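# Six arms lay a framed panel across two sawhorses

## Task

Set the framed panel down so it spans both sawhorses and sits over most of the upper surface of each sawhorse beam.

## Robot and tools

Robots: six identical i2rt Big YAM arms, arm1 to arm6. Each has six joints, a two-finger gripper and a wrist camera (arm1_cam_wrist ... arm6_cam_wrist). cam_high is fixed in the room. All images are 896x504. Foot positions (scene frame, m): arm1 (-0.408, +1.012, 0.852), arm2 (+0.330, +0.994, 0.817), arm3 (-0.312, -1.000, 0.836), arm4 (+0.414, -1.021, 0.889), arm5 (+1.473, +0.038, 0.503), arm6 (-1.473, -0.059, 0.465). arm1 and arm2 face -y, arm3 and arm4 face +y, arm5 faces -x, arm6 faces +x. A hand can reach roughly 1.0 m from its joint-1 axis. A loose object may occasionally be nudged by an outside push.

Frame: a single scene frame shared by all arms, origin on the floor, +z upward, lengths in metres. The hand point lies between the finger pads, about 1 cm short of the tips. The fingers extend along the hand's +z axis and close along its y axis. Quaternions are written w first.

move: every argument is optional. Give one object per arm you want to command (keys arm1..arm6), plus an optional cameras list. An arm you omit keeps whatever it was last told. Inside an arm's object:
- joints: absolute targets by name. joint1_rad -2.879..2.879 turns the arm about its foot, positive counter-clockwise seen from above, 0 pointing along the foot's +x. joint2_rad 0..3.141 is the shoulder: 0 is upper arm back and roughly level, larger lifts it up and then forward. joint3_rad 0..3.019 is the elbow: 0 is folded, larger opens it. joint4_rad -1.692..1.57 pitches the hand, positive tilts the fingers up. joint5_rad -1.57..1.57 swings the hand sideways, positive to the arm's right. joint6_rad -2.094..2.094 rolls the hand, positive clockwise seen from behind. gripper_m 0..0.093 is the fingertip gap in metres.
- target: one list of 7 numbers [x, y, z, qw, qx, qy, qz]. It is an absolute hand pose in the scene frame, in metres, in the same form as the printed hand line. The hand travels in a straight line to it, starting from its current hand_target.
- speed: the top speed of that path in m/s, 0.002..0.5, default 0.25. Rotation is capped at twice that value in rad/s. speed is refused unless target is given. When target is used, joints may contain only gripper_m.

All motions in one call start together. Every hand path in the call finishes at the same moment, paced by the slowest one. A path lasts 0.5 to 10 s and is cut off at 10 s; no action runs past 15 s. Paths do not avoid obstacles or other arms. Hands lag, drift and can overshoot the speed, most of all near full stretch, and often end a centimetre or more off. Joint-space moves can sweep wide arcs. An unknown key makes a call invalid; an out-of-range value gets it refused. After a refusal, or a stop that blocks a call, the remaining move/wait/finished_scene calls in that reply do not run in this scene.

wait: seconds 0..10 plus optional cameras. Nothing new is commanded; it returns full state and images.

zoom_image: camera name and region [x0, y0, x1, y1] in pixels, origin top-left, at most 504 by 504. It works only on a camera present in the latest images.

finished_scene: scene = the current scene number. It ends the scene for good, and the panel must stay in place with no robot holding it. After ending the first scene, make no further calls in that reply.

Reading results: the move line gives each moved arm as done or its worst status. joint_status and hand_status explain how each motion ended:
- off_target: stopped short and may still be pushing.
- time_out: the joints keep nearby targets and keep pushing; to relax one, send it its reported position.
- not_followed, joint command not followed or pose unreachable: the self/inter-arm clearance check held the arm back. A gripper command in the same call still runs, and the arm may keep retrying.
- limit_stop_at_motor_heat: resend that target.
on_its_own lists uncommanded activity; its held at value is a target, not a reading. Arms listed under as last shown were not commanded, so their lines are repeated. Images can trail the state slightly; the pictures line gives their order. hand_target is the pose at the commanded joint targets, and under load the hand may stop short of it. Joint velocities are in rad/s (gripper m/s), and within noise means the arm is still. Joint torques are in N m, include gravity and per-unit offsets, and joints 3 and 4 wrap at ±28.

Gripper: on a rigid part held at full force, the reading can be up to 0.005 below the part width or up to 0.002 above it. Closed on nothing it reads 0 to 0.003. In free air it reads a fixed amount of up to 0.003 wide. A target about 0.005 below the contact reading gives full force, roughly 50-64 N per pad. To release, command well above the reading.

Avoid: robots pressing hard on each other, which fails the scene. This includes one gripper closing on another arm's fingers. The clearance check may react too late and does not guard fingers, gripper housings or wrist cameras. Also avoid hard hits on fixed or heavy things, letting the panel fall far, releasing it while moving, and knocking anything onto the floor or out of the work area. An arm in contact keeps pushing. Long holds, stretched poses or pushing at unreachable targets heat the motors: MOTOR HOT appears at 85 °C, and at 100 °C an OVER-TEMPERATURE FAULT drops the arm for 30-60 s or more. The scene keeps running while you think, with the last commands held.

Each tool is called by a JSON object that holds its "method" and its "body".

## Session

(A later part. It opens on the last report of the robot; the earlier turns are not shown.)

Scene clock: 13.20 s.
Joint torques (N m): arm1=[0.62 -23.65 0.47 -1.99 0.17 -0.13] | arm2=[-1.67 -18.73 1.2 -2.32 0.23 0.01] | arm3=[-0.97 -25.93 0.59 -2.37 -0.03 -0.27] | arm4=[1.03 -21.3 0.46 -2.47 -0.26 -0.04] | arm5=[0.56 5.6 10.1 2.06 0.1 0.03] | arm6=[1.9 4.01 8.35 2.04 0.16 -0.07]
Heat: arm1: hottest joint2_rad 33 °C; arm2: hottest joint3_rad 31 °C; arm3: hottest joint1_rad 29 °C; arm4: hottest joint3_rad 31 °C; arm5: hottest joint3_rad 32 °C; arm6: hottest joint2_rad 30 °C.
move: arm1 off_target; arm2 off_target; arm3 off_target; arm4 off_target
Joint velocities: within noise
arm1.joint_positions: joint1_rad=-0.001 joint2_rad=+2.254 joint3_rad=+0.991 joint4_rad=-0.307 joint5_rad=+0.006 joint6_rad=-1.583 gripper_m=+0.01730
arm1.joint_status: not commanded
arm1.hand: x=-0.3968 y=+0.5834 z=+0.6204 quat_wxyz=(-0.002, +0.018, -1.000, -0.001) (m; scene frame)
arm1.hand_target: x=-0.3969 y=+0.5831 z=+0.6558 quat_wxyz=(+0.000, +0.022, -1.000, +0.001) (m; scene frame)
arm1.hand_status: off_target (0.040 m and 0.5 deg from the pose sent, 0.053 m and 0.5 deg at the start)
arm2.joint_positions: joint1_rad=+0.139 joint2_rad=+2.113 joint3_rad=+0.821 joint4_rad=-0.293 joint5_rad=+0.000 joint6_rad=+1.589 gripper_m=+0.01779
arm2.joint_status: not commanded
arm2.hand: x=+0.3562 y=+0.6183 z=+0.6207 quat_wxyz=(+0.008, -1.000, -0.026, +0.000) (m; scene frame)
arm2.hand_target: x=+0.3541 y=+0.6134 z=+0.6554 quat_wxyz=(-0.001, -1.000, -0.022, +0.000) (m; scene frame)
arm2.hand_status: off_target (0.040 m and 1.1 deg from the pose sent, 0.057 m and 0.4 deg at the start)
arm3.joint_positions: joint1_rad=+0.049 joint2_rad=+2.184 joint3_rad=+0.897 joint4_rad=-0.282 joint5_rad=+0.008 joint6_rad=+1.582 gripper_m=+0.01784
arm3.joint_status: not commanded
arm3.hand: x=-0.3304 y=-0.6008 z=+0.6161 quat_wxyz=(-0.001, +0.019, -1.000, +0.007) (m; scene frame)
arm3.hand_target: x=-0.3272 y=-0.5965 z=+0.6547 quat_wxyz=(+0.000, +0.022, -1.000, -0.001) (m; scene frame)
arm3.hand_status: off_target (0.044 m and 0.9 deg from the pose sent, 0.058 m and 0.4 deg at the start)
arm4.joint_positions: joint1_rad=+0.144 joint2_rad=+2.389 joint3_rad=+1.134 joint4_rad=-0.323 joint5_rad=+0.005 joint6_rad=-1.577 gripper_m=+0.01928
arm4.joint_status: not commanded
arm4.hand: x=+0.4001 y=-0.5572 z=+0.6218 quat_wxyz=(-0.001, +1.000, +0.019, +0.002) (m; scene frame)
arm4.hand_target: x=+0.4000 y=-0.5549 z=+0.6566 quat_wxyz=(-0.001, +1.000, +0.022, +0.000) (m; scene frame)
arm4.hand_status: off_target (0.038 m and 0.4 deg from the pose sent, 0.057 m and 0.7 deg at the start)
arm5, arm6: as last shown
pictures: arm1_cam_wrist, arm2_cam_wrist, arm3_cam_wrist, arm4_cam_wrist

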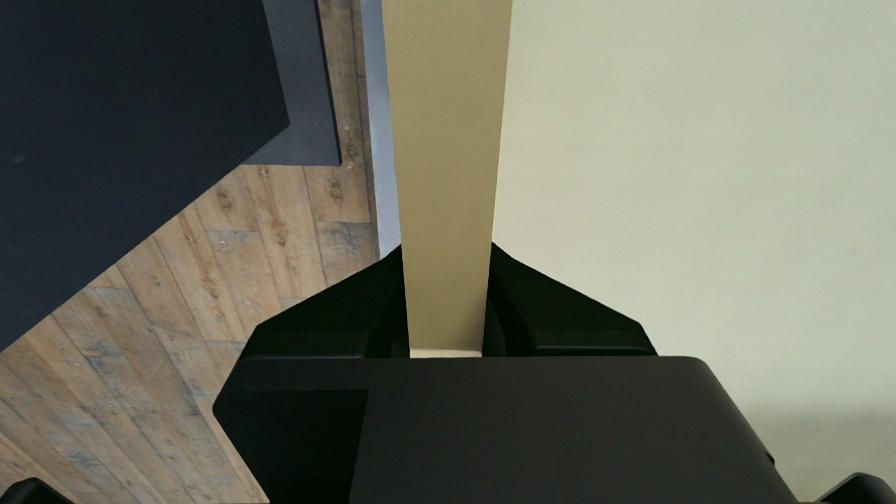

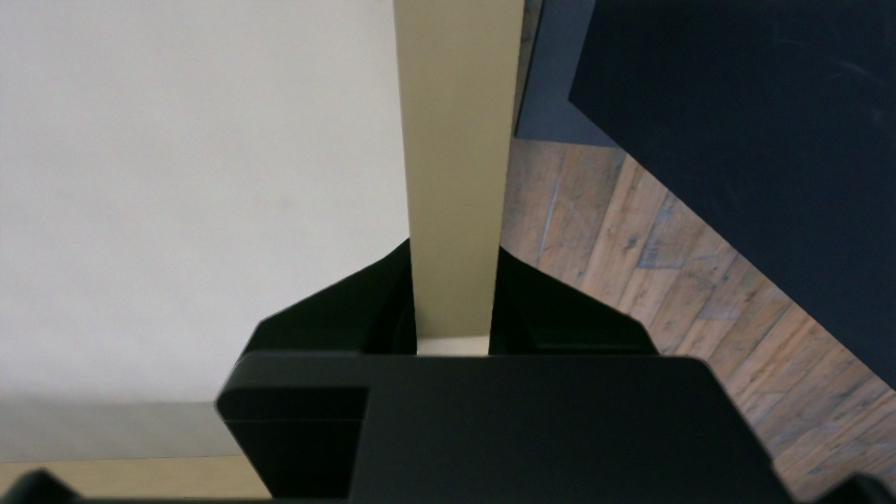

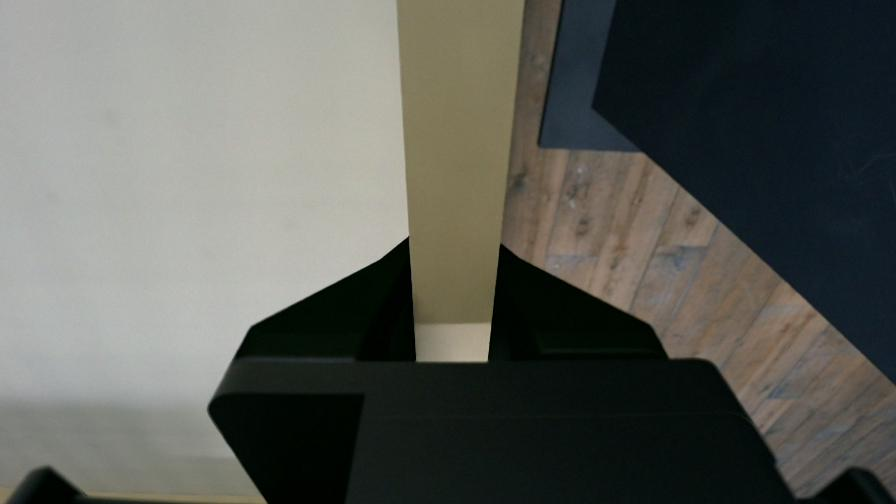

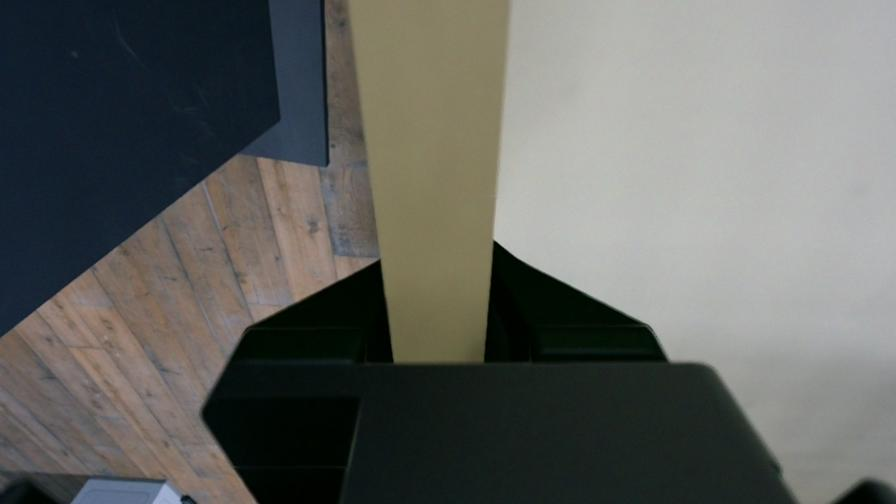

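{"method": "move", "body": {"arm1": {"target":[-0.392,0.583,0.90,0,-0.022,1,0],"speed":0.12}, "arm2": {"target":[0.361,0.614,0.90,0,1,0.022,0],"speed":0.12}, "arm3": {"target":[-0.322,-0.597,0.905,0,-0.022,1,0],"speed":0.12}, "arm4": {"target":[0.405,-0.557,0.90,0,1,0.022,0],"speed":0.12}, "arm6": {"target":[-1.15,0.02,0.75,0.153,0.69,0.69,0.153],"speed":0.25}, "arm5": {"target":[1.15,0.02,0.75,-0.153,0.69,0.69,-0.153],"speed":0.25}, "cameras": ["cam_high"]}}

{"method": "move", "body": {"arm1": {"target":[-0.385,0.583,1.15,0,-0.022,1,0],"speed":0.12}, "arm2": {"target":[0.368,0.614,1.15,0,1,0.022,0],"speed":0.12}, "arm3": {"target":[-0.315,-0.597,1.15,0,-0.022,1,0],"speed":0.12}, "arm4": {"target":[0.412,-0.557,1.14,0,1,0.022,0],"speed":0.12}, "arm6": {"target":[-1.12,0.02,0.62,0.153,0.69,0.69,0.153],"speed":0.25}, "arm5": {"target":[1.12,0.02,0.62,-0.153,0.69,0.69,-0.153],"speed":0.25}}}

Scene clock: 18.90 s.
Joint torques (N m): arm1=[1.67 -21.42 9.24 -3.84 0.15 0] | arm2=[-0.15 -15.33 11.3 -4.38 0.18 0.22] | arm3=[-1.26 -22.59 10.67 -4.46 -0.1 -0.28] | arm4=[0.67 -18.67 9.14 -4.21 -0.33 -0.03] | arm5=[1.14 -3.14 11.44 1.7 0.03 -0.03] | arm6=[1.32 -3.19 8.54 1.72 0.19 -0.02]
Heat: arm1: hottest joint2_rad 33 °C; arm2: hottest joint3_rad 32 °C; arm3: hottest joint2_rad 30 °C; arm4: hottest joint3_rad 31 °C; arm5: hottest joint3_rad 32 °C; arm6: hottest joint2_rad 30 °C.
move: arm1 off_target; arm2 off_target; arm3 off_target; arm4 off_target; arm5 done; arm6 done
Joint velocities: within noise
arm1.joint_positions: joint1_rad=+0.002 joint2_rad=+1.721 joint3_rad=+0.994 joint4_rad=-0.859 joint5_rad=+0.006 joint6_rad=-1.582 gripper_m=+0.01737
arm1.joint_status: not commanded
arm1.hand: x=-0.3978 y=+0.5853 z=+0.8437 quat_wxyz=(-0.002, +0.019, -1.000, -0.010) (m; scene frame)
arm1.hand_target: x=-0.3923 y=+0.5833 z=+0.8949 quat_wxyz=(+0.000, +0.022, -1.000, +0.002) (m; scene frame)
arm1.hand_status: off_target (0.057 m and 1.2 deg from the pose sent, 0.280 m and 0.5 deg at the start)
arm2.joint_positions: joint1_rad=+0.139 joint2_rad=+1.548 joint3_rad=+0.880 joint4_rad=-0.927 joint5_rad=+0.000 joint6_rad=+1.583 gripper_m=+0.01798
arm2.joint_status: not commanded
arm2.hand: x=+0.3561 y=+0.6195 z=+0.8423 quat_wxyz=(+0.013, -0.999, -0.029, +0.001) (m; scene frame)
arm2.hand_target: x=+0.3606 y=+0.6146 z=+0.8945 quat_wxyz=(-0.002, -1.000, -0.022, -0.001) (m; scene frame)
arm2.hand_status: off_target (0.058 m and 1.7 deg from the pose sent, 0.279 m and 1.1 deg at the start)
arm3.joint_positions: joint1_rad=+0.044 joint2_rad=+1.620 joint3_rad=+0.928 joint4_rad=-0.892 joint5_rad=+0.010 joint6_rad=+1.575 gripper_m=+0.01787
arm3.joint_status: not commanded
arm3.hand: x=-0.3268 y=-0.6008 z=+0.8433 quat_wxyz=(-0.002, +0.020, -1.000, +0.014) (m; scene frame)
arm3.hand_target: x=-0.3224 y=-0.5974 z=+0.8986 quat_wxyz=(+0.000, +0.022, -1.000, -0.002) (m; scene frame)
arm3.hand_status: off_target (0.062 m and 1.7 deg from the pose sent, 0.289 m and 0.9 deg at the start)
arm4.joint_positions: joint1_rad=+0.137 joint2_rad=+1.853 joint3_rad=+1.068 joint4_rad=-0.807 joint5_rad=+0.007 joint6_rad=-1.589 gripper_m=+0.01935
arm4.joint_status: not commanded
arm4.hand: x=+0.4043 y=-0.5630 z=+0.8506 quat_wxyz=(+0.005, +1.000, +0.021, +0.003) (m; scene frame)
arm4.hand_target: x=+0.4051 y=-0.5575 z=+0.8967 quat_wxyz=(-0.002, +1.000, +0.022, +0.000) (m; scene frame)
arm4.hand_status: off_target (0.050 m and 0.7 deg from the pose sent, 0.278 m and 0.4 deg at the start)
arm5.joint_positions: joint1_rad=+0.113 joint2_rad=+0.871 joint3_rad=+0.912 joint4_rad=-1.162 joint5_rad=+0.029 joint6_rad=-1.491 gripper_m=+0.09397
arm5.joint_status: not commanded
arm5.hand: x=+1.1520 y=+0.0220 z=+0.7566 quat_wxyz=(-0.153, +0.697, +0.683, -0.157) (m; scene frame)
arm5.hand_target: x=+1.1501 y=+0.0200 z=+0.7500 quat_wxyz=(-0.153, +0.690, +0.690, -0.153) (m; scene frame)
arm5.hand_status: done (0.007 m and 1.2 deg from the pose sent, 0.360 m and 120.1 deg at the start)
arm6.joint_positions: joint1_rad=+0.283 joint2_rad=+0.917 joint3_rad=+1.024 joint4_rad=-1.262 joint5_rad=+0.115 joint6_rad=+1.830 gripper_m=+0.09396
arm6.joint_status: not commanded
arm6.hand: x=-1.1563 y=+0.0205 z=+0.7506 quat_wxyz=(-0.152, -0.685, -0.697, -0.149) (m; scene frame)
arm6.hand_target: x=-1.1501 y=+0.0199 z=+0.7500 quat_wxyz=(-0.153, -0.690, -0.690, -0.153) (m; scene frame)
arm6.hand_status: done (0.006 m and 1.2 deg from the pose sent, 0.363 m and 90.9 deg at the start)
pictures: cam_high

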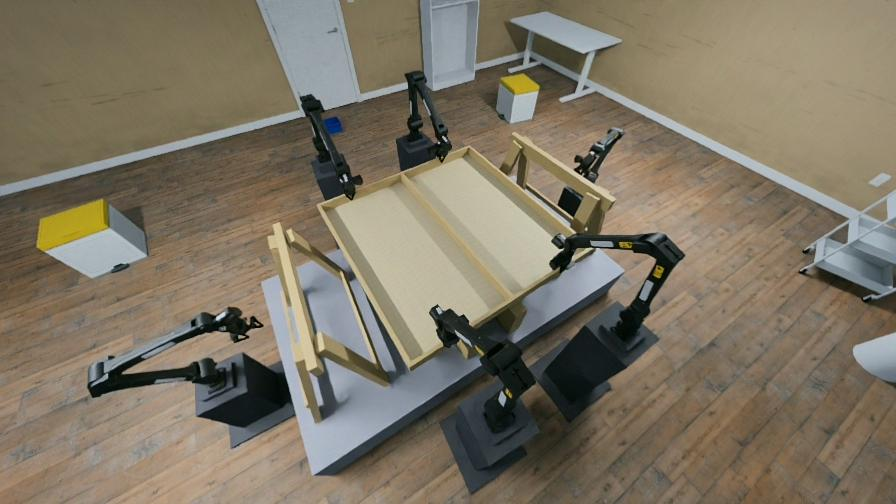

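Scene clock: 22.67 s.
Joint torques (N m): arm1=[1.85 -19.31 18.36 -3.44 -0.14 0.02] | arm2=[-0.09 -14.45 19.54 -3.08 -0.06 0.25] | arm3=[-1.08 -19.84 19.75 -3.96 0.07 -0.25] | arm4=[0.85 -16.03 18.36 -4.08 -0.38 -0.02] | arm5=[0.44 -4.66 10.54 1.69 -0.13 -0.02] | arm6=[1.32 -4.66 8.31 1.72 0.18 -0.24]
Heat: arm1: hottest joint2_rad 34 °C; arm2: hottest joint3_rad 33 °C; arm3: hottest joint2_rad 30 °C; arm4: hottest joint3_rad 32 °C; arm5: hottest joint3_rad 32 °C; arm6: hottest joint2_rad 30 °C.
move: arm1 off_target; arm2 off_target; arm3 off_target; arm4 off_target; arm5 done; arm6 done
Joint velocities: within noise
arm1.joint_positions: joint1_rad=+0.020 joint2_rad=+1.514 joint3_rad=+1.370 joint4_rad=-1.532 joint5_rad=+0.012 joint6_rad=-1.564 gripper_m=+0.01993
arm1.joint_status: not commanded
arm1.hand: x=-0.3935 y=+0.5917 z=+1.0620 quat_wxyz=(+0.003, +0.019, -0.998, -0.054) (m; scene frame)
arm1.hand_target: x=-0.3861 y=+0.5902 z=+1.1439 quat_wxyz=(-0.001, +0.022, -1.000, +0.003) (m; scene frame)
arm1.hand_status: off_target (0.089 m and 6.2 deg from the pose sent, 0.307 m and 1.2 deg at the start; pose on its path clipped on 50 of 113 steps)
arm2.joint_positions: joint1_rad=+0.154 joint2_rad=+1.376 joint3_rad=+1.302 joint4_rad=-1.591 joint5_rad=+0.005 joint6_rad=+1.595 gripper_m=+0.02028
arm2.joint_status: not commanded
arm2.hand: x=+0.3608 y=+0.6220 z=+1.0560 quat_wxyz=(+0.048, -0.998, -0.031, +0.005) (m; scene frame)
arm2.hand_target: x=+0.3664 y=+0.6226 z=+1.1420 quat_wxyz=(-0.026, -0.999, -0.023, -0.003) (m; scene frame)
arm2.hand_status: off_target (0.095 m and 5.6 deg from the pose sent, 0.308 m and 1.7 deg at the start; pose on its path clipped on 47 of 113 steps; a joint's target at an end of its range on 40 of 113 steps)
arm3.joint_positions: joint1_rad=+0.028 joint2_rad=+1.434 joint3_rad=+1.337 joint4_rad=-1.565 joint5_rad=+0.006 joint6_rad=+1.560 gripper_m=+0.01984
arm3.joint_status: not commanded
arm3.hand: x=-0.3198 y=-0.6013 z=+1.0606 quat_wxyz=(-0.001, +0.019, -0.998, +0.053) (m; scene frame)
arm3.hand_target: x=-0.3154 y=-0.6039 z=+1.1428 quat_wxyz=(-0.001, +0.022, -1.000, -0.003) (m; scene frame)
arm3.hand_status: off_target (0.090 m and 6.1 deg from the pose sent, 0.307 m and 1.7 deg at the start; pose on its path clipped on 56 of 113 steps)
arm4.joint_positions: joint1_rad=+0.122 joint2_rad=+1.602 joint3_rad=+1.370 joint4_rad=-1.425 joint5_rad=+0.009 joint6_rad=-1.605 gripper_m=+0.02222
arm4.joint_status: not commanded
arm4.hand: x=+0.4117 y=-0.5706 z=+1.0651 quat_wxyz=(+0.038, +0.999, +0.022, +0.003) (m; scene frame)
arm4.hand_target: x=+0.4121 y=-0.5623 z=+1.1363 quat_wxyz=(-0.003, +1.000, +0.022, +0.000) (m; scene frame)
arm4.hand_status: off_target (0.076 m and 4.4 deg from the pose sent, 0.290 m and 0.7 deg at the start; pose on its path clipped on 16 of 113 steps)
arm5.joint_positions: joint1_rad=+0.113 joint2_rad=+1.041 joint3_rad=+0.665 joint4_rad=-0.739 joint5_rad=+0.029 joint6_rad=-1.499 gripper_m=+0.09397
arm5.joint_status: not commanded
arm5.hand: x=+1.1190 y=+0.0197 z=+0.6286 quat_wxyz=(-0.156, +0.694, +0.685, -0.158) (m; scene frame)
arm5.hand_target: x=+1.1202 y=+0.0200 z=+0.6202 quat_wxyz=(-0.153, +0.690, +0.690, -0.153) (m; scene frame)
arm5.hand_status: done (0.009 m and 1.0 deg from the pose sent, 0.140 m and 1.2 deg at the start)
arm6.joint_positions: joint1_rad=+0.258 joint2_rad=+1.039 joint3_rad=+0.755 joint4_rad=-0.865 joint5_rad=+0.104 joint6_rad=+1.828 gripper_m=+0.09396
arm6.joint_status: not commanded
arm6.hand: x=-1.1254 y=+0.0213 z=+0.6217 quat_wxyz=(-0.151, -0.692, -0.690, -0.151) (m; scene frame)
arm6.hand_target: x=-1.1201 y=+0.0200 z=+0.6200 quat_wxyz=(-0.153, -0.690, -0.690, -0.153) (m; scene frame)
arm6.hand_status: done (0.006 m and 0.4 deg from the pose sent, 0.136 m and 1.2 deg at the start)
pictures: arm1_cam_wrist, arm2_cam_wrist, arm3_cam_wrist, arm4_cam_wrist, arm5_cam_wrist, arm6_cam_wrist, cam_high

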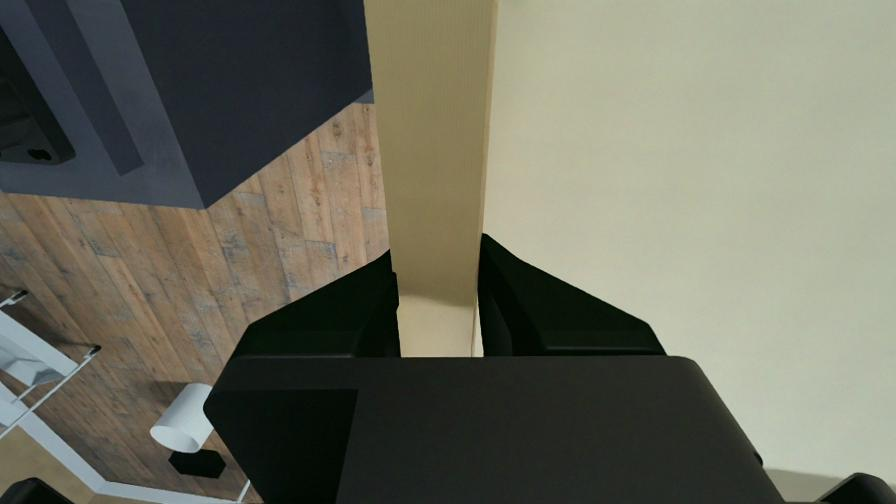

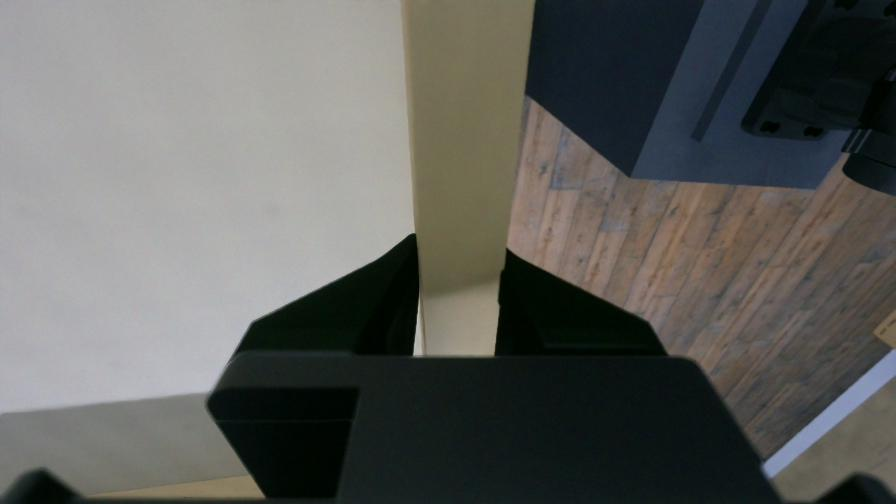

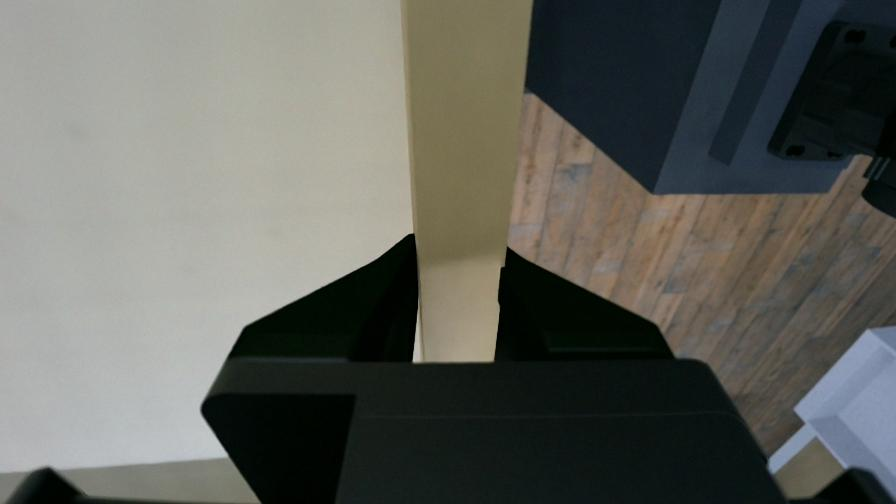

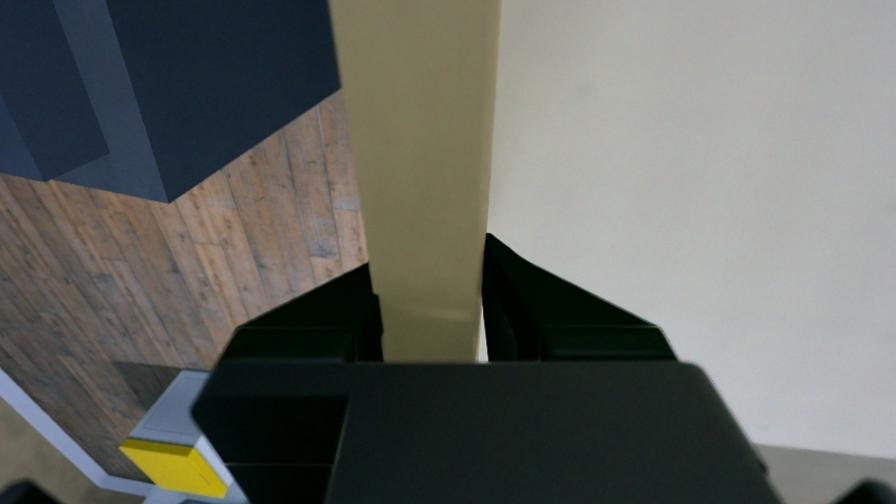

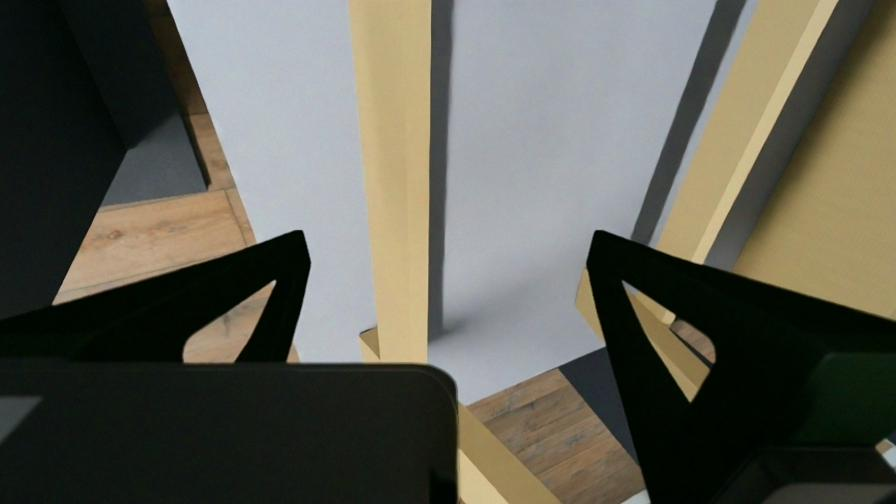

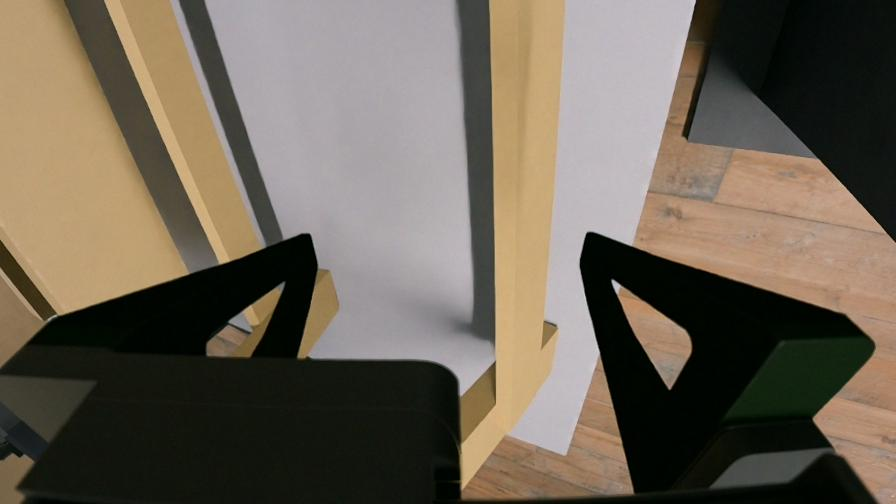

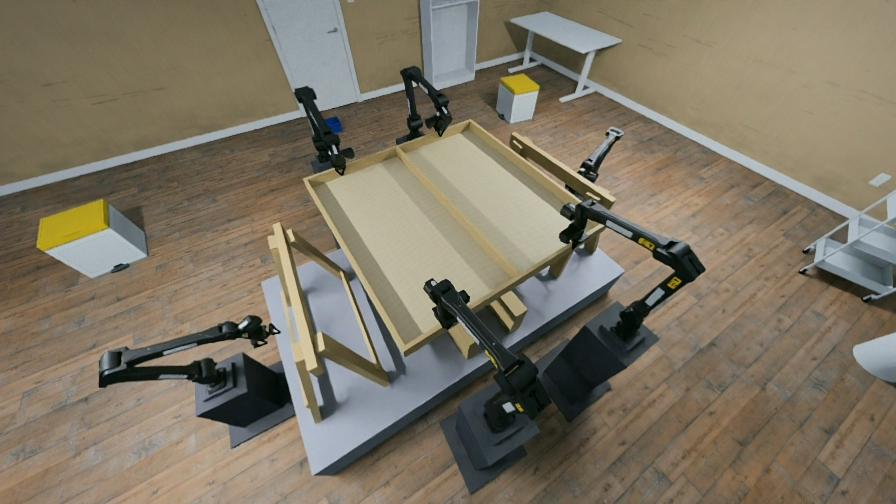

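{"method": "move", "body": {"arm6": {"target":[-1.12,0.045,0.51,0.153,0.69,0.69,0.153],"speed":0.2}, "arm5": {"target":[1.10,0.0,0.51,-0.153,0.69,0.69,-0.153],"speed":0.2}, "cameras": ["arm5_cam_wrist","arm6_cam_wrist"]}}

Scene clock: 25.53 s.
Joint torques (N m): arm1=[1.85 -19.31 18.33 -3.44 -0.14 0.02] | arm2=[-0.09 -14.39 19.52 -3.1 -0.07 0.25] | arm3=[-1.08 -19.72 19.75 -3.95 0.08 -0.25] | arm4=[0.97 -16.03 18.32 -4.1 -0.38 -0.02] | arm5=[1.08 -6.83 8.39 1.66 0.05 0.21] | arm6=[2.43 -6.07 7.09 1.69 0.37 -0.03]
Heat: arm1: hottest joint2_rad 34 °C; arm2: hottest joint3_rad 35 °C; arm3: hottest joint2_rad 31 °C; arm4: hottest joint3_rad 33 °C; arm5: hottest joint3_rad 32 °C; arm6: hottest joint2_rad 30 °C.
move: arm5 done; arm6 done
Joint velocities: within noise
arm1.joint_positions: joint1_rad=+0.020 joint2_rad=+1.514 joint3_rad=+1.370 joint4_rad=-1.533 joint5_rad=+0.012 joint6_rad=-1.564 gripper_m=+0.01995
arm1.joint_status: not commanded
arm1.hand: x=-0.3935 y=+0.5918 z=+1.0620 quat_wxyz=(+0.003, +0.019, -0.998, -0.054) (m; scene frame)
arm1.hand_target: x=-0.3861 y=+0.5902 z=+1.1438 quat_wxyz=(-0.001, +0.022, -1.000, +0.002) (m; scene frame)
arm1.hand_status: not commanded
arm2, arm3: as last shown
arm2.joint_positions: joint1_rad=+0.154 joint2_rad=+1.376 joint3_rad=+1.302 joint4_rad=-1.591 joint5_rad=+0.005 joint6_rad=+1.596 gripper_m=+0.02028
arm3.hand: x=-0.3198 y=-0.6013 z=+1.0607 quat_wxyz=(-0.001, +0.019, -0.998, +0.053) (m; scene frame)
arm4.joint_positions: joint1_rad=+0.122 joint2_rad=+1.602 joint3_rad=+1.370 joint4_rad=-1.425 joint5_rad=+0.008 joint6_rad=-1.605 gripper_m=+0.02222
arm4.joint_status: not commanded
arm4.hand: x=+0.4116 y=-0.5707 z=+1.0651 quat_wxyz=(+0.038, +0.999, +0.022, +0.003) (m; scene frame)
arm4.hand_target: x=+0.4120 y=-0.5624 z=+1.1363 quat_wxyz=(-0.003, +1.000, +0.022, +0.000) (m; scene frame)
arm4.hand_status: not commanded
arm5.joint_positions: joint1_rad=+0.167 joint2_rad=+1.344 joint3_rad=+0.542 joint4_rad=-0.318 joint5_rad=+0.052 joint6_rad=-1.469 gripper_m=+0.09397
arm5.joint_status: not commanded
arm5.hand: x=+1.0986 y=+0.0021 z=+0.5166 quat_wxyz=(-0.156, +0.688, +0.692, -0.155) (m; scene frame)
arm5.hand_target: x=+1.1003 y=+0.0001 z=+0.5101 quat_wxyz=(-0.153, +0.690, +0.691, -0.153) (m; scene frame)
arm5.hand_status: done (0.007 m and 0.6 deg from the pose sent, 0.122 m and 1.0 deg at the start)
arm6.joint_positions: joint1_rad=+0.327 joint2_rad=+1.243 joint3_rad=+0.576 joint4_rad=-0.493 joint5_rad=+0.135 joint6_rad=+1.885 gripper_m=+0.09396
arm6.joint_status: not commanded
arm6.hand: x=-1.1236 y=+0.0411 z=+0.5117 quat_wxyz=(-0.152, -0.690, -0.692, -0.149) (m; scene frame)
arm6.hand_target: x=-1.1201 y=+0.0451 z=+0.5101 quat_wxyz=(-0.153, -0.690, -0.690, -0.153) (m; scene frame)
arm6.hand_status: done (0.006 m and 0.5 deg from the pose sent, 0.114 m and 0.4 deg at the start)
pictures: arm5_cam_wrist, arm6_cam_wrist

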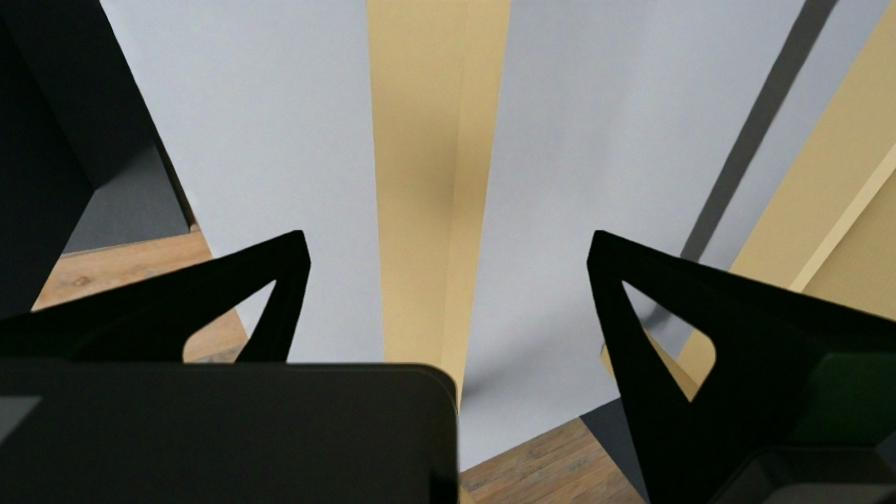

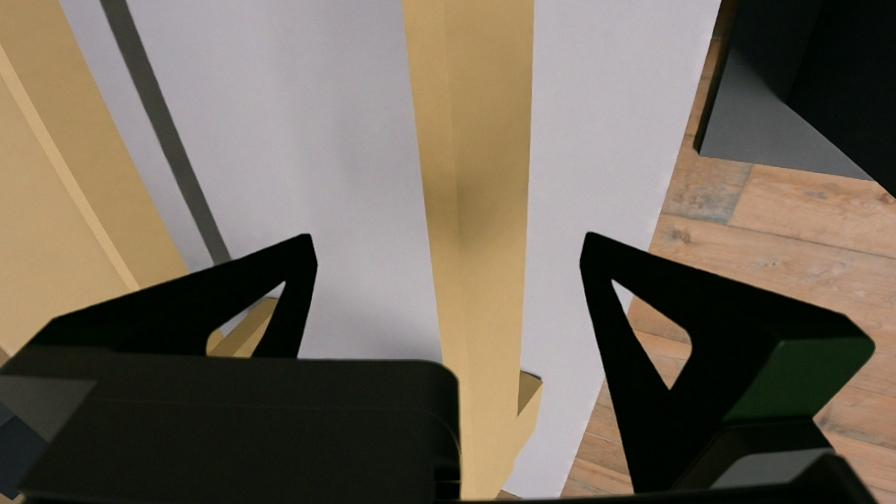

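{"method": "move", "body": {"arm6": {"target":[-1.087,0.05,0.426,0.153,0.69,0.69,0.153],"speed":0.12}, "arm5": {"target":[1.063,0.0,0.422,-0.153,0.69,0.69,-0.153],"speed":0.12}, "cameras": []}}

{"method": "move", "body": {"arm6": {"joints":{"gripper_m":0.055}}, "arm5": {"joints":{"gripper_m":0.055}}, "cameras": ["arm5_cam_wrist","arm6_cam_wrist"]}}

Scene clock: 27.60 s.
Joint torques (N m): arm1=[1.85 -19.37 18.32 -3.43 -0.14 0.02] | arm2=[-0.09 -14.39 19.54 -3.08 -0.06 0.25] | arm3=[-1.14 -19.72 19.77 -3.95 0.08 -0.25] | arm4=[0.73 -15.85 18.33 -4.12 -0.37 -0.03] | arm5=[0.03 -9.64 8.18 1.61 -0.18 0.09] | arm6=[1.26 -9.11 6.15 1.66 0.19 -0.19]
Heat: arm1: hottest joint2_rad 34 °C; arm2: hottest joint3_rad 37 °C; arm3: hottest joint3_rad 32 °C; arm4: hottest joint3_rad 33 °C; arm5: hottest joint3_rad 32 °C; arm6: hottest joint2_rad 30 °C.
move: arm5 off_target; arm6 off_target
Joint velocities: within noise
arm1, arm2, arm3, arm4: as last shown
arm1.hand_target: x=-0.3862 y=+0.5902 z=+1.1438 quat_wxyz=(-0.001, +0.022, -1.000, +0.002) (m; scene frame)
arm5.joint_positions: joint1_rad=+0.166 joint2_rad=+1.705 joint3_rad=+0.554 joint4_rad=-0.001 joint5_rad=+0.051 joint6_rad=-1.469 gripper_m=+0.09397
arm5.joint_status: not commanded
arm5.hand: x=+1.0794 y=-0.0003 z=+0.4210 quat_wxyz=(-0.146, +0.690, +0.694, -0.144) (m; scene frame)
arm5.hand_target: x=+1.0634 y=+0.0000 z=+0.4226 quat_wxyz=(-0.153, +0.690, +0.690, -0.153) (m; scene frame)
arm5.hand_status: off_target (0.016 m and 1.4 deg from the pose sent, 0.101 m and 0.6 deg at the start)
arm6.joint_positions: joint1_rad=+0.325 joint2_rad=+1.564 joint3_rad=+0.568 joint4_rad=-0.174 joint5_rad=+0.132 joint6_rad=+1.885 gripper_m=+0.09396
arm6.joint_status: not commanded
arm6.hand: x=-1.0976 y=+0.0494 z=+0.4246 quat_wxyz=(-0.149, -0.691, -0.693, -0.145) (m; scene frame)
arm6.hand_target: x=-1.0872 y=+0.0499 z=+0.4262 quat_wxyz=(-0.153, -0.690, -0.690, -0.153) (m; scene frame)
arm6.hand_status: off_target (0.011 m and 1.1 deg from the pose sent, 0.094 m and 0.5 deg at the start)
pictures: none
No camera images: "cameras" was empty.

Scene clock: 28.33 s.
Joint torques (N m): arm1=[1.85 -19.37 18.33 -3.44 -0.14 0.02] | arm2=[-0.15 -14.39 19.54 -3.1 -0.06 0.25] | arm3=[-1.08 -19.72 19.77 -3.92 0.08 -0.25] | arm4=[0.79 -16.03 18.32 -4.1 -0.37 -0.02] | arm5=[0.09 -9.88 7.35 1.33 -0.17 0.09] | arm6=[1.2 -9.64 6.37 1.63 0.49 -0.19]
Heat: arm1: hottest joint2_rad 34 °C; arm2: hottest joint3_rad 37 °C; arm3: hottest joint3_rad 32 °C; arm4: hottest joint3_rad 34 °C; arm5: hottest joint3_rad 32 °C; arm6: hottest joint2_rad 30 °C.
move: arm5 done; arm6 done
Joint velocities: within noise
arm1, arm2, arm3, arm4: as last shown
arm5.joint_positions: joint1_rad=+0.166 joint2_rad=+1.705 joint3_rad=+0.566 joint4_rad=+0.008 joint5_rad=+0.051 joint6_rad=-1.469 gripper_m=+0.05519
arm5.joint_status: all done
arm5.hand: x=+1.0705 y=-0.0012 z=+0.4249 quat_wxyz=(-0.153, +0.689, +0.693, -0.152) (m; scene frame)
arm5.hand_target: x=+1.0634 y=+0.0000 z=+0.4226 quat_wxyz=(-0.153, +0.690, +0.690, -0.153) (m; scene frame)
arm5.hand_status: not commanded
arm6.joint_positions: joint1_rad=+0.325 joint2_rad=+1.571 joint3_rad=+0.564 joint4_rad=-0.173 joint5_rad=+0.125 joint6_rad=+1.885 gripper_m=+0.05516
arm6.joint_status: all done
arm6.hand: x=-1.1008 y=+0.0495 z=+0.4210 quat_wxyz=(-0.144, -0.691, -0.694, -0.142) (m; scene frame)
arm6.hand_target: x=-1.0871 y=+0.0499 z=+0.4262 quat_wxyz=(-0.153, -0.690, -0.690, -0.153) (m; scene frame)
arm6.hand_status: not commanded
pictures: arm5_cam_wrist, arm6_cam_wrist

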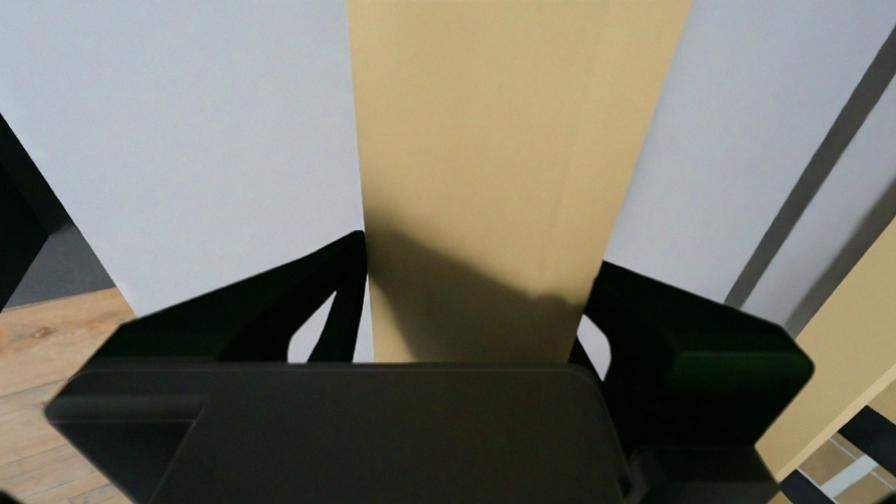

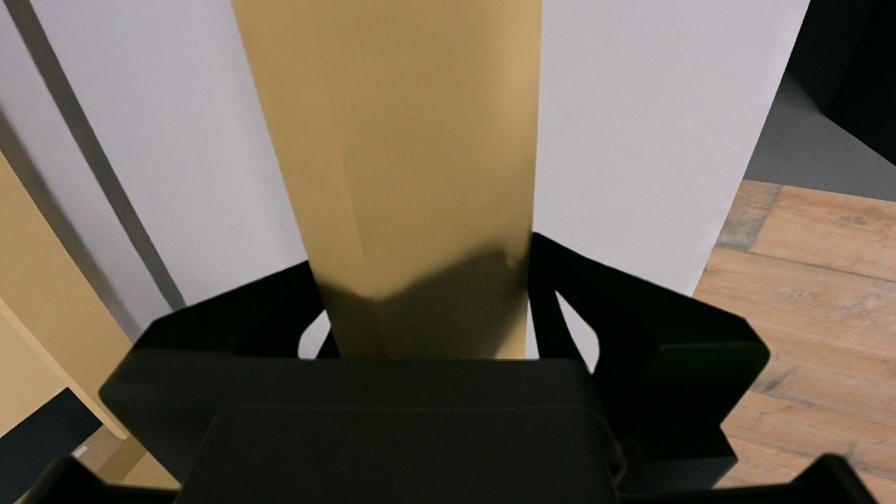

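{"method": "move", "body": {"arm6": {"joints":{"joint1_rad":0.24,"joint2_rad":1.85,"joint3_rad":1.22,"joint4_rad":-0.37,"joint5_rad":0.10,"joint6_rad":1.81,"gripper_m":0.035}}, "arm5": {"joints":{"joint1_rad":0.155,"joint2_rad":1.98,"joint3_rad":1.24,"joint4_rad":-0.26,"joint5_rad":0.05,"joint6_rad":-1.47,"gripper_m":0.035}}, "cameras": ["arm5_cam_wrist","arm6_cam_wrist","cam_high"]}}

Scene clock: 31.37 s.
Joint torques (N m): arm1=[1.85 -19.37 18.32 -3.44 -0.14 0.01] | arm2=[-0.09 -14.39 19.54 -3.1 -0.06 0.25] | arm3=[-1.08 -19.78 19.77 -3.95 0.07 -0.26] | arm4=[0.85 -15.97 18.3 -4.05 -0.38 -0.02] | arm5=[0.79 -20.37 17.89 5 -0.06 -0.3] | arm6=[0.56 -23.53 14.79 4.75 1.69 -0.57]
Heat: arm1: hottest joint2_rad 35 °C; arm2: hottest joint3_rad 39 °C; arm3: hottest joint3_rad 34 °C; arm4: hottest joint3_rad 34 °C; arm5: hottest joint3_rad 33 °C; arm6: hottest joint2_rad 30 °C.
move: arm5 time_out; arm6 time_out
Joint velocities: within noise
arm1, arm2, arm3, arm4: as last shown
arm5.joint_positions: joint1_rad=+0.151 joint2_rad=+2.001 joint3_rad=+1.126 joint4_rad=-0.375 joint5_rad=+0.050 joint6_rad=-1.428 gripper_m=+0.04250
arm5.joint_status: joint3_rad time_out (moved +0.560 of +0.674); joint4_rad time_out (moved -0.383 of -0.268); joint6_rad time_out (moved +0.041 of -0.001); gripper_m off_target (ended at +0.04253, target +0.03500); the others done
arm5.on_its_own: joint3_rad reads +1.126 and still pushes toward +1.238 since a time_out; joint4_rad reads -0.375 and still pushes toward -0.260 since a time_out; joint6_rad reads -1.428 and still pushes toward -1.470 since a time_out
arm5.hand: x=+0.9119 y=-0.0122 z=+0.4159 quat_wxyz=(-0.114, +0.714, +0.682, -0.108) (m; scene frame)
arm5.hand_target: x=+0.8262 y=-0.0233 z=+0.4813 quat_wxyz=(-0.192, +0.682, +0.677, -0.200) (m; scene frame)
arm5.hand_status: not commanded
arm6.joint_positions: joint1_rad=+0.257 joint2_rad=+1.915 joint3_rad=+1.094 joint4_rad=-0.469 joint5_rad=+0.066 joint6_rad=+1.855 gripper_m=+0.04289
arm6.joint_status: joint3_rad time_out (moved +0.531 of +0.656); joint4_rad time_out (moved -0.296 of -0.197); joint5_rad time_out (moved -0.059 of -0.025); joint6_rad time_out (moved -0.030 of -0.075); gripper_m off_target (ended at +0.04292, target +0.03500); the others done
arm6.on_its_own: joint3_rad reads +1.094 and still pushes toward +1.207 since a time_out; joint4_rad reads -0.469 and still pushes toward -0.370 since a time_out; joint5_rad reads +0.066 and still pushes toward +0.100 since a time_out; joint6_rad reads +1.855 and still pushes toward +1.810 since a time_out
arm6.hand: x=-0.9478 y=+0.0752 z=+0.4090 quat_wxyz=(-0.100, -0.706, -0.693, -0.102) (m; scene frame)
arm6.hand_target: x=-0.8615 y=+0.0835 z=+0.4989 quat_wxyz=(-0.185, -0.682, -0.677, -0.207) (m; scene frame)
arm6.hand_status: not commanded
pictures: arm5_cam_wrist, arm6_cam_wrist, cam_high

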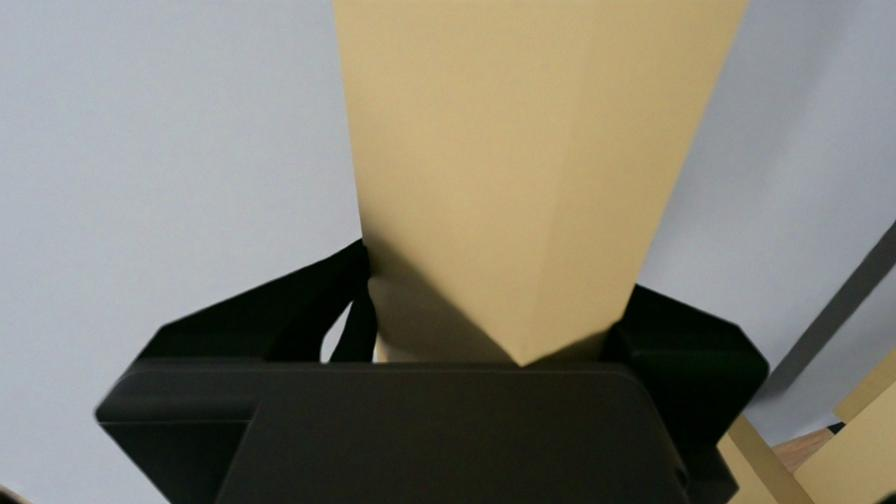

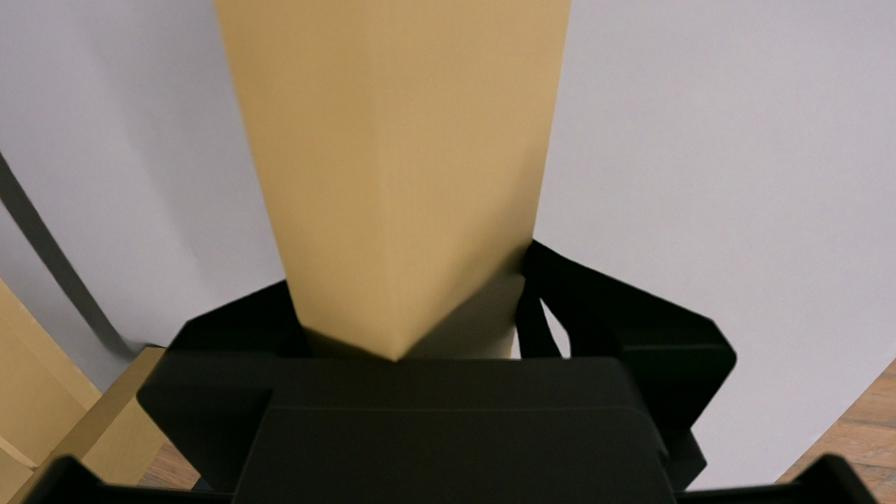

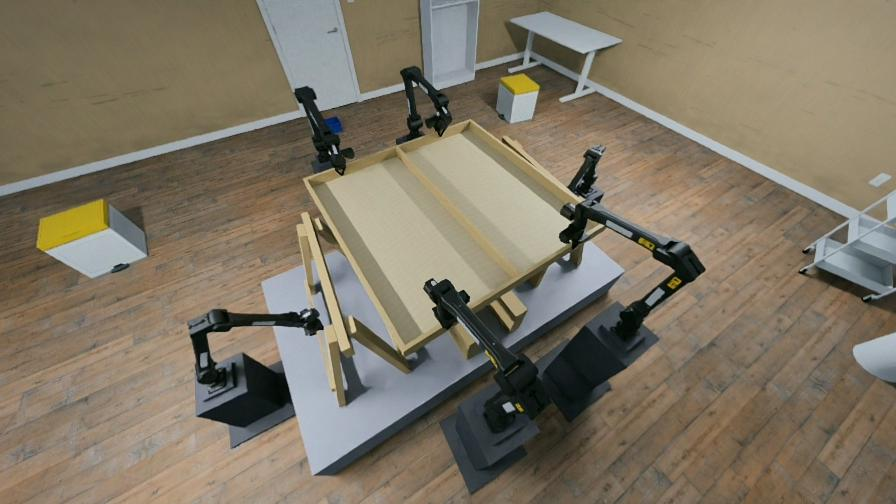

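{"method": "move", "body": {"arm6": {"joints":{"joint1_rad":0.205,"joint2_rad":2.07,"joint3_rad":1.61,"joint4_rad":-0.45,"joint5_rad":0.09,"joint6_rad":1.79}}, "arm5": {"target":[0.915,0.06,0.425,-0.153,0.69,0.69,-0.153],"speed":0.12,"joints":{"gripper_m":0.065}}, "cameras": ["arm5_cam_wrist","arm6_cam_wrist"]}}

Scene clock: 34.23 s.
Joint torques (N m): arm1=[1.85 -19.31 18.32 -3.44 -0.14 0.02] | arm2=[-0.09 -14.39 19.52 -3.1 -0.06 0.25] | arm3=[-1.14 -19.78 19.77 -3.95 0.07 -0.25] | arm4=[0.79 -16.03 18.33 -4.12 -0.37 -0.02] | arm5=[0.44 -18.55 6.69 1.63 -0.23 -0.03] | arm6=[0.56 -27.58 15.75 6.27 1.32 -1.01]
Heat: arm1: hottest joint3_rad 36 °C; arm2: hottest joint3_rad 41 °C; arm3: hottest joint3_rad 35 °C; arm4: hottest joint3_rad 35 °C; arm5: hottest joint3_rad 33 °C; arm6: hottest joint2_rad 31 °C.
move: arm5 done; arm6 time_out
Joint velocities: within noise
arm1, arm2, arm3, arm4: as last shown
arm5.joint_positions: joint1_rad=+0.004 joint2_rad=+1.959 joint3_rad=+1.029 joint4_rad=-0.209 joint5_rad=-0.017 joint6_rad=-1.598 gripper_m=+0.06492
arm5.joint_status: all done
arm5.hand: x=+0.9142 y=+0.0593 z=+0.4220 quat_wxyz=(-0.148, +0.695, +0.687, -0.149) (m; scene frame)
arm5.hand_target: x=+0.9149 y=+0.0600 z=+0.4251 quat_wxyz=(-0.153, +0.690, +0.690, -0.153) (m; scene frame)
arm5.hand_status: done (0.003 m and 1.0 deg from the pose sent, 0.073 m and 7.4 deg at the start; pose on its path clipped on 3 of 76 steps)
arm6.joint_positions: joint1_rad=+0.221 joint2_rad=+2.128 joint3_rad=+1.475 joint4_rad=-0.585 joint5_rad=+0.065 joint6_rad=+1.878 gripper_m=+0.04498
arm6.joint_status: joint3_rad time_out (moved +0.380 of +0.516); joint4_rad time_out (moved -0.116 of +0.019); joint6_rad time_out (moved +0.023 of -0.065); the others done
arm6.on_its_own: joint3_rad reads +1.475 and still pushes toward +1.587 since a time_out; joint4_rad reads -0.585 and still pushes toward -0.450 since a time_out; joint6_rad reads +1.878 and still pushes toward +1.790 since a time_out
arm6.hand: x=-0.8255 y=+0.0852 z=+0.4116 quat_wxyz=(-0.113, -0.724, -0.669, -0.124) (m; scene frame)
arm6.hand_target: x=-0.7396 y=+0.0900 z=+0.5160 quat_wxyz=(-0.207, -0.679, -0.663, -0.237) (m; scene frame)
arm6.hand_status: not commanded
pictures: arm5_cam_wrist, arm6_cam_wrist

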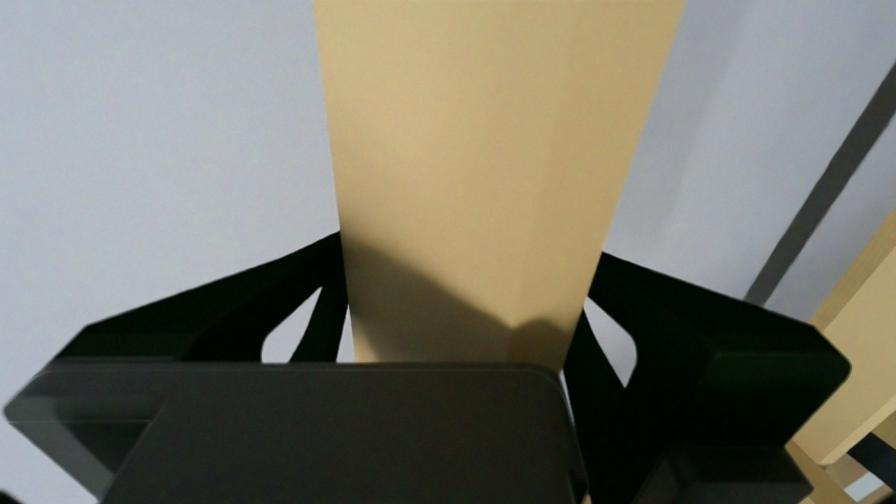

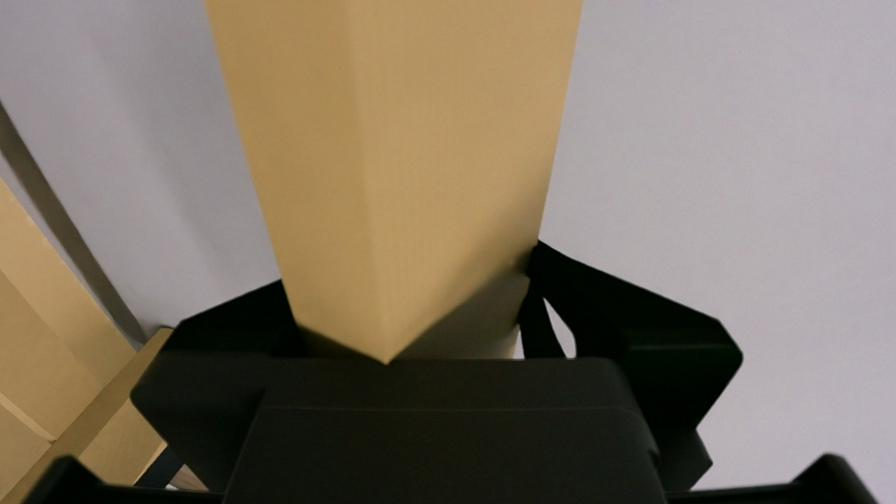

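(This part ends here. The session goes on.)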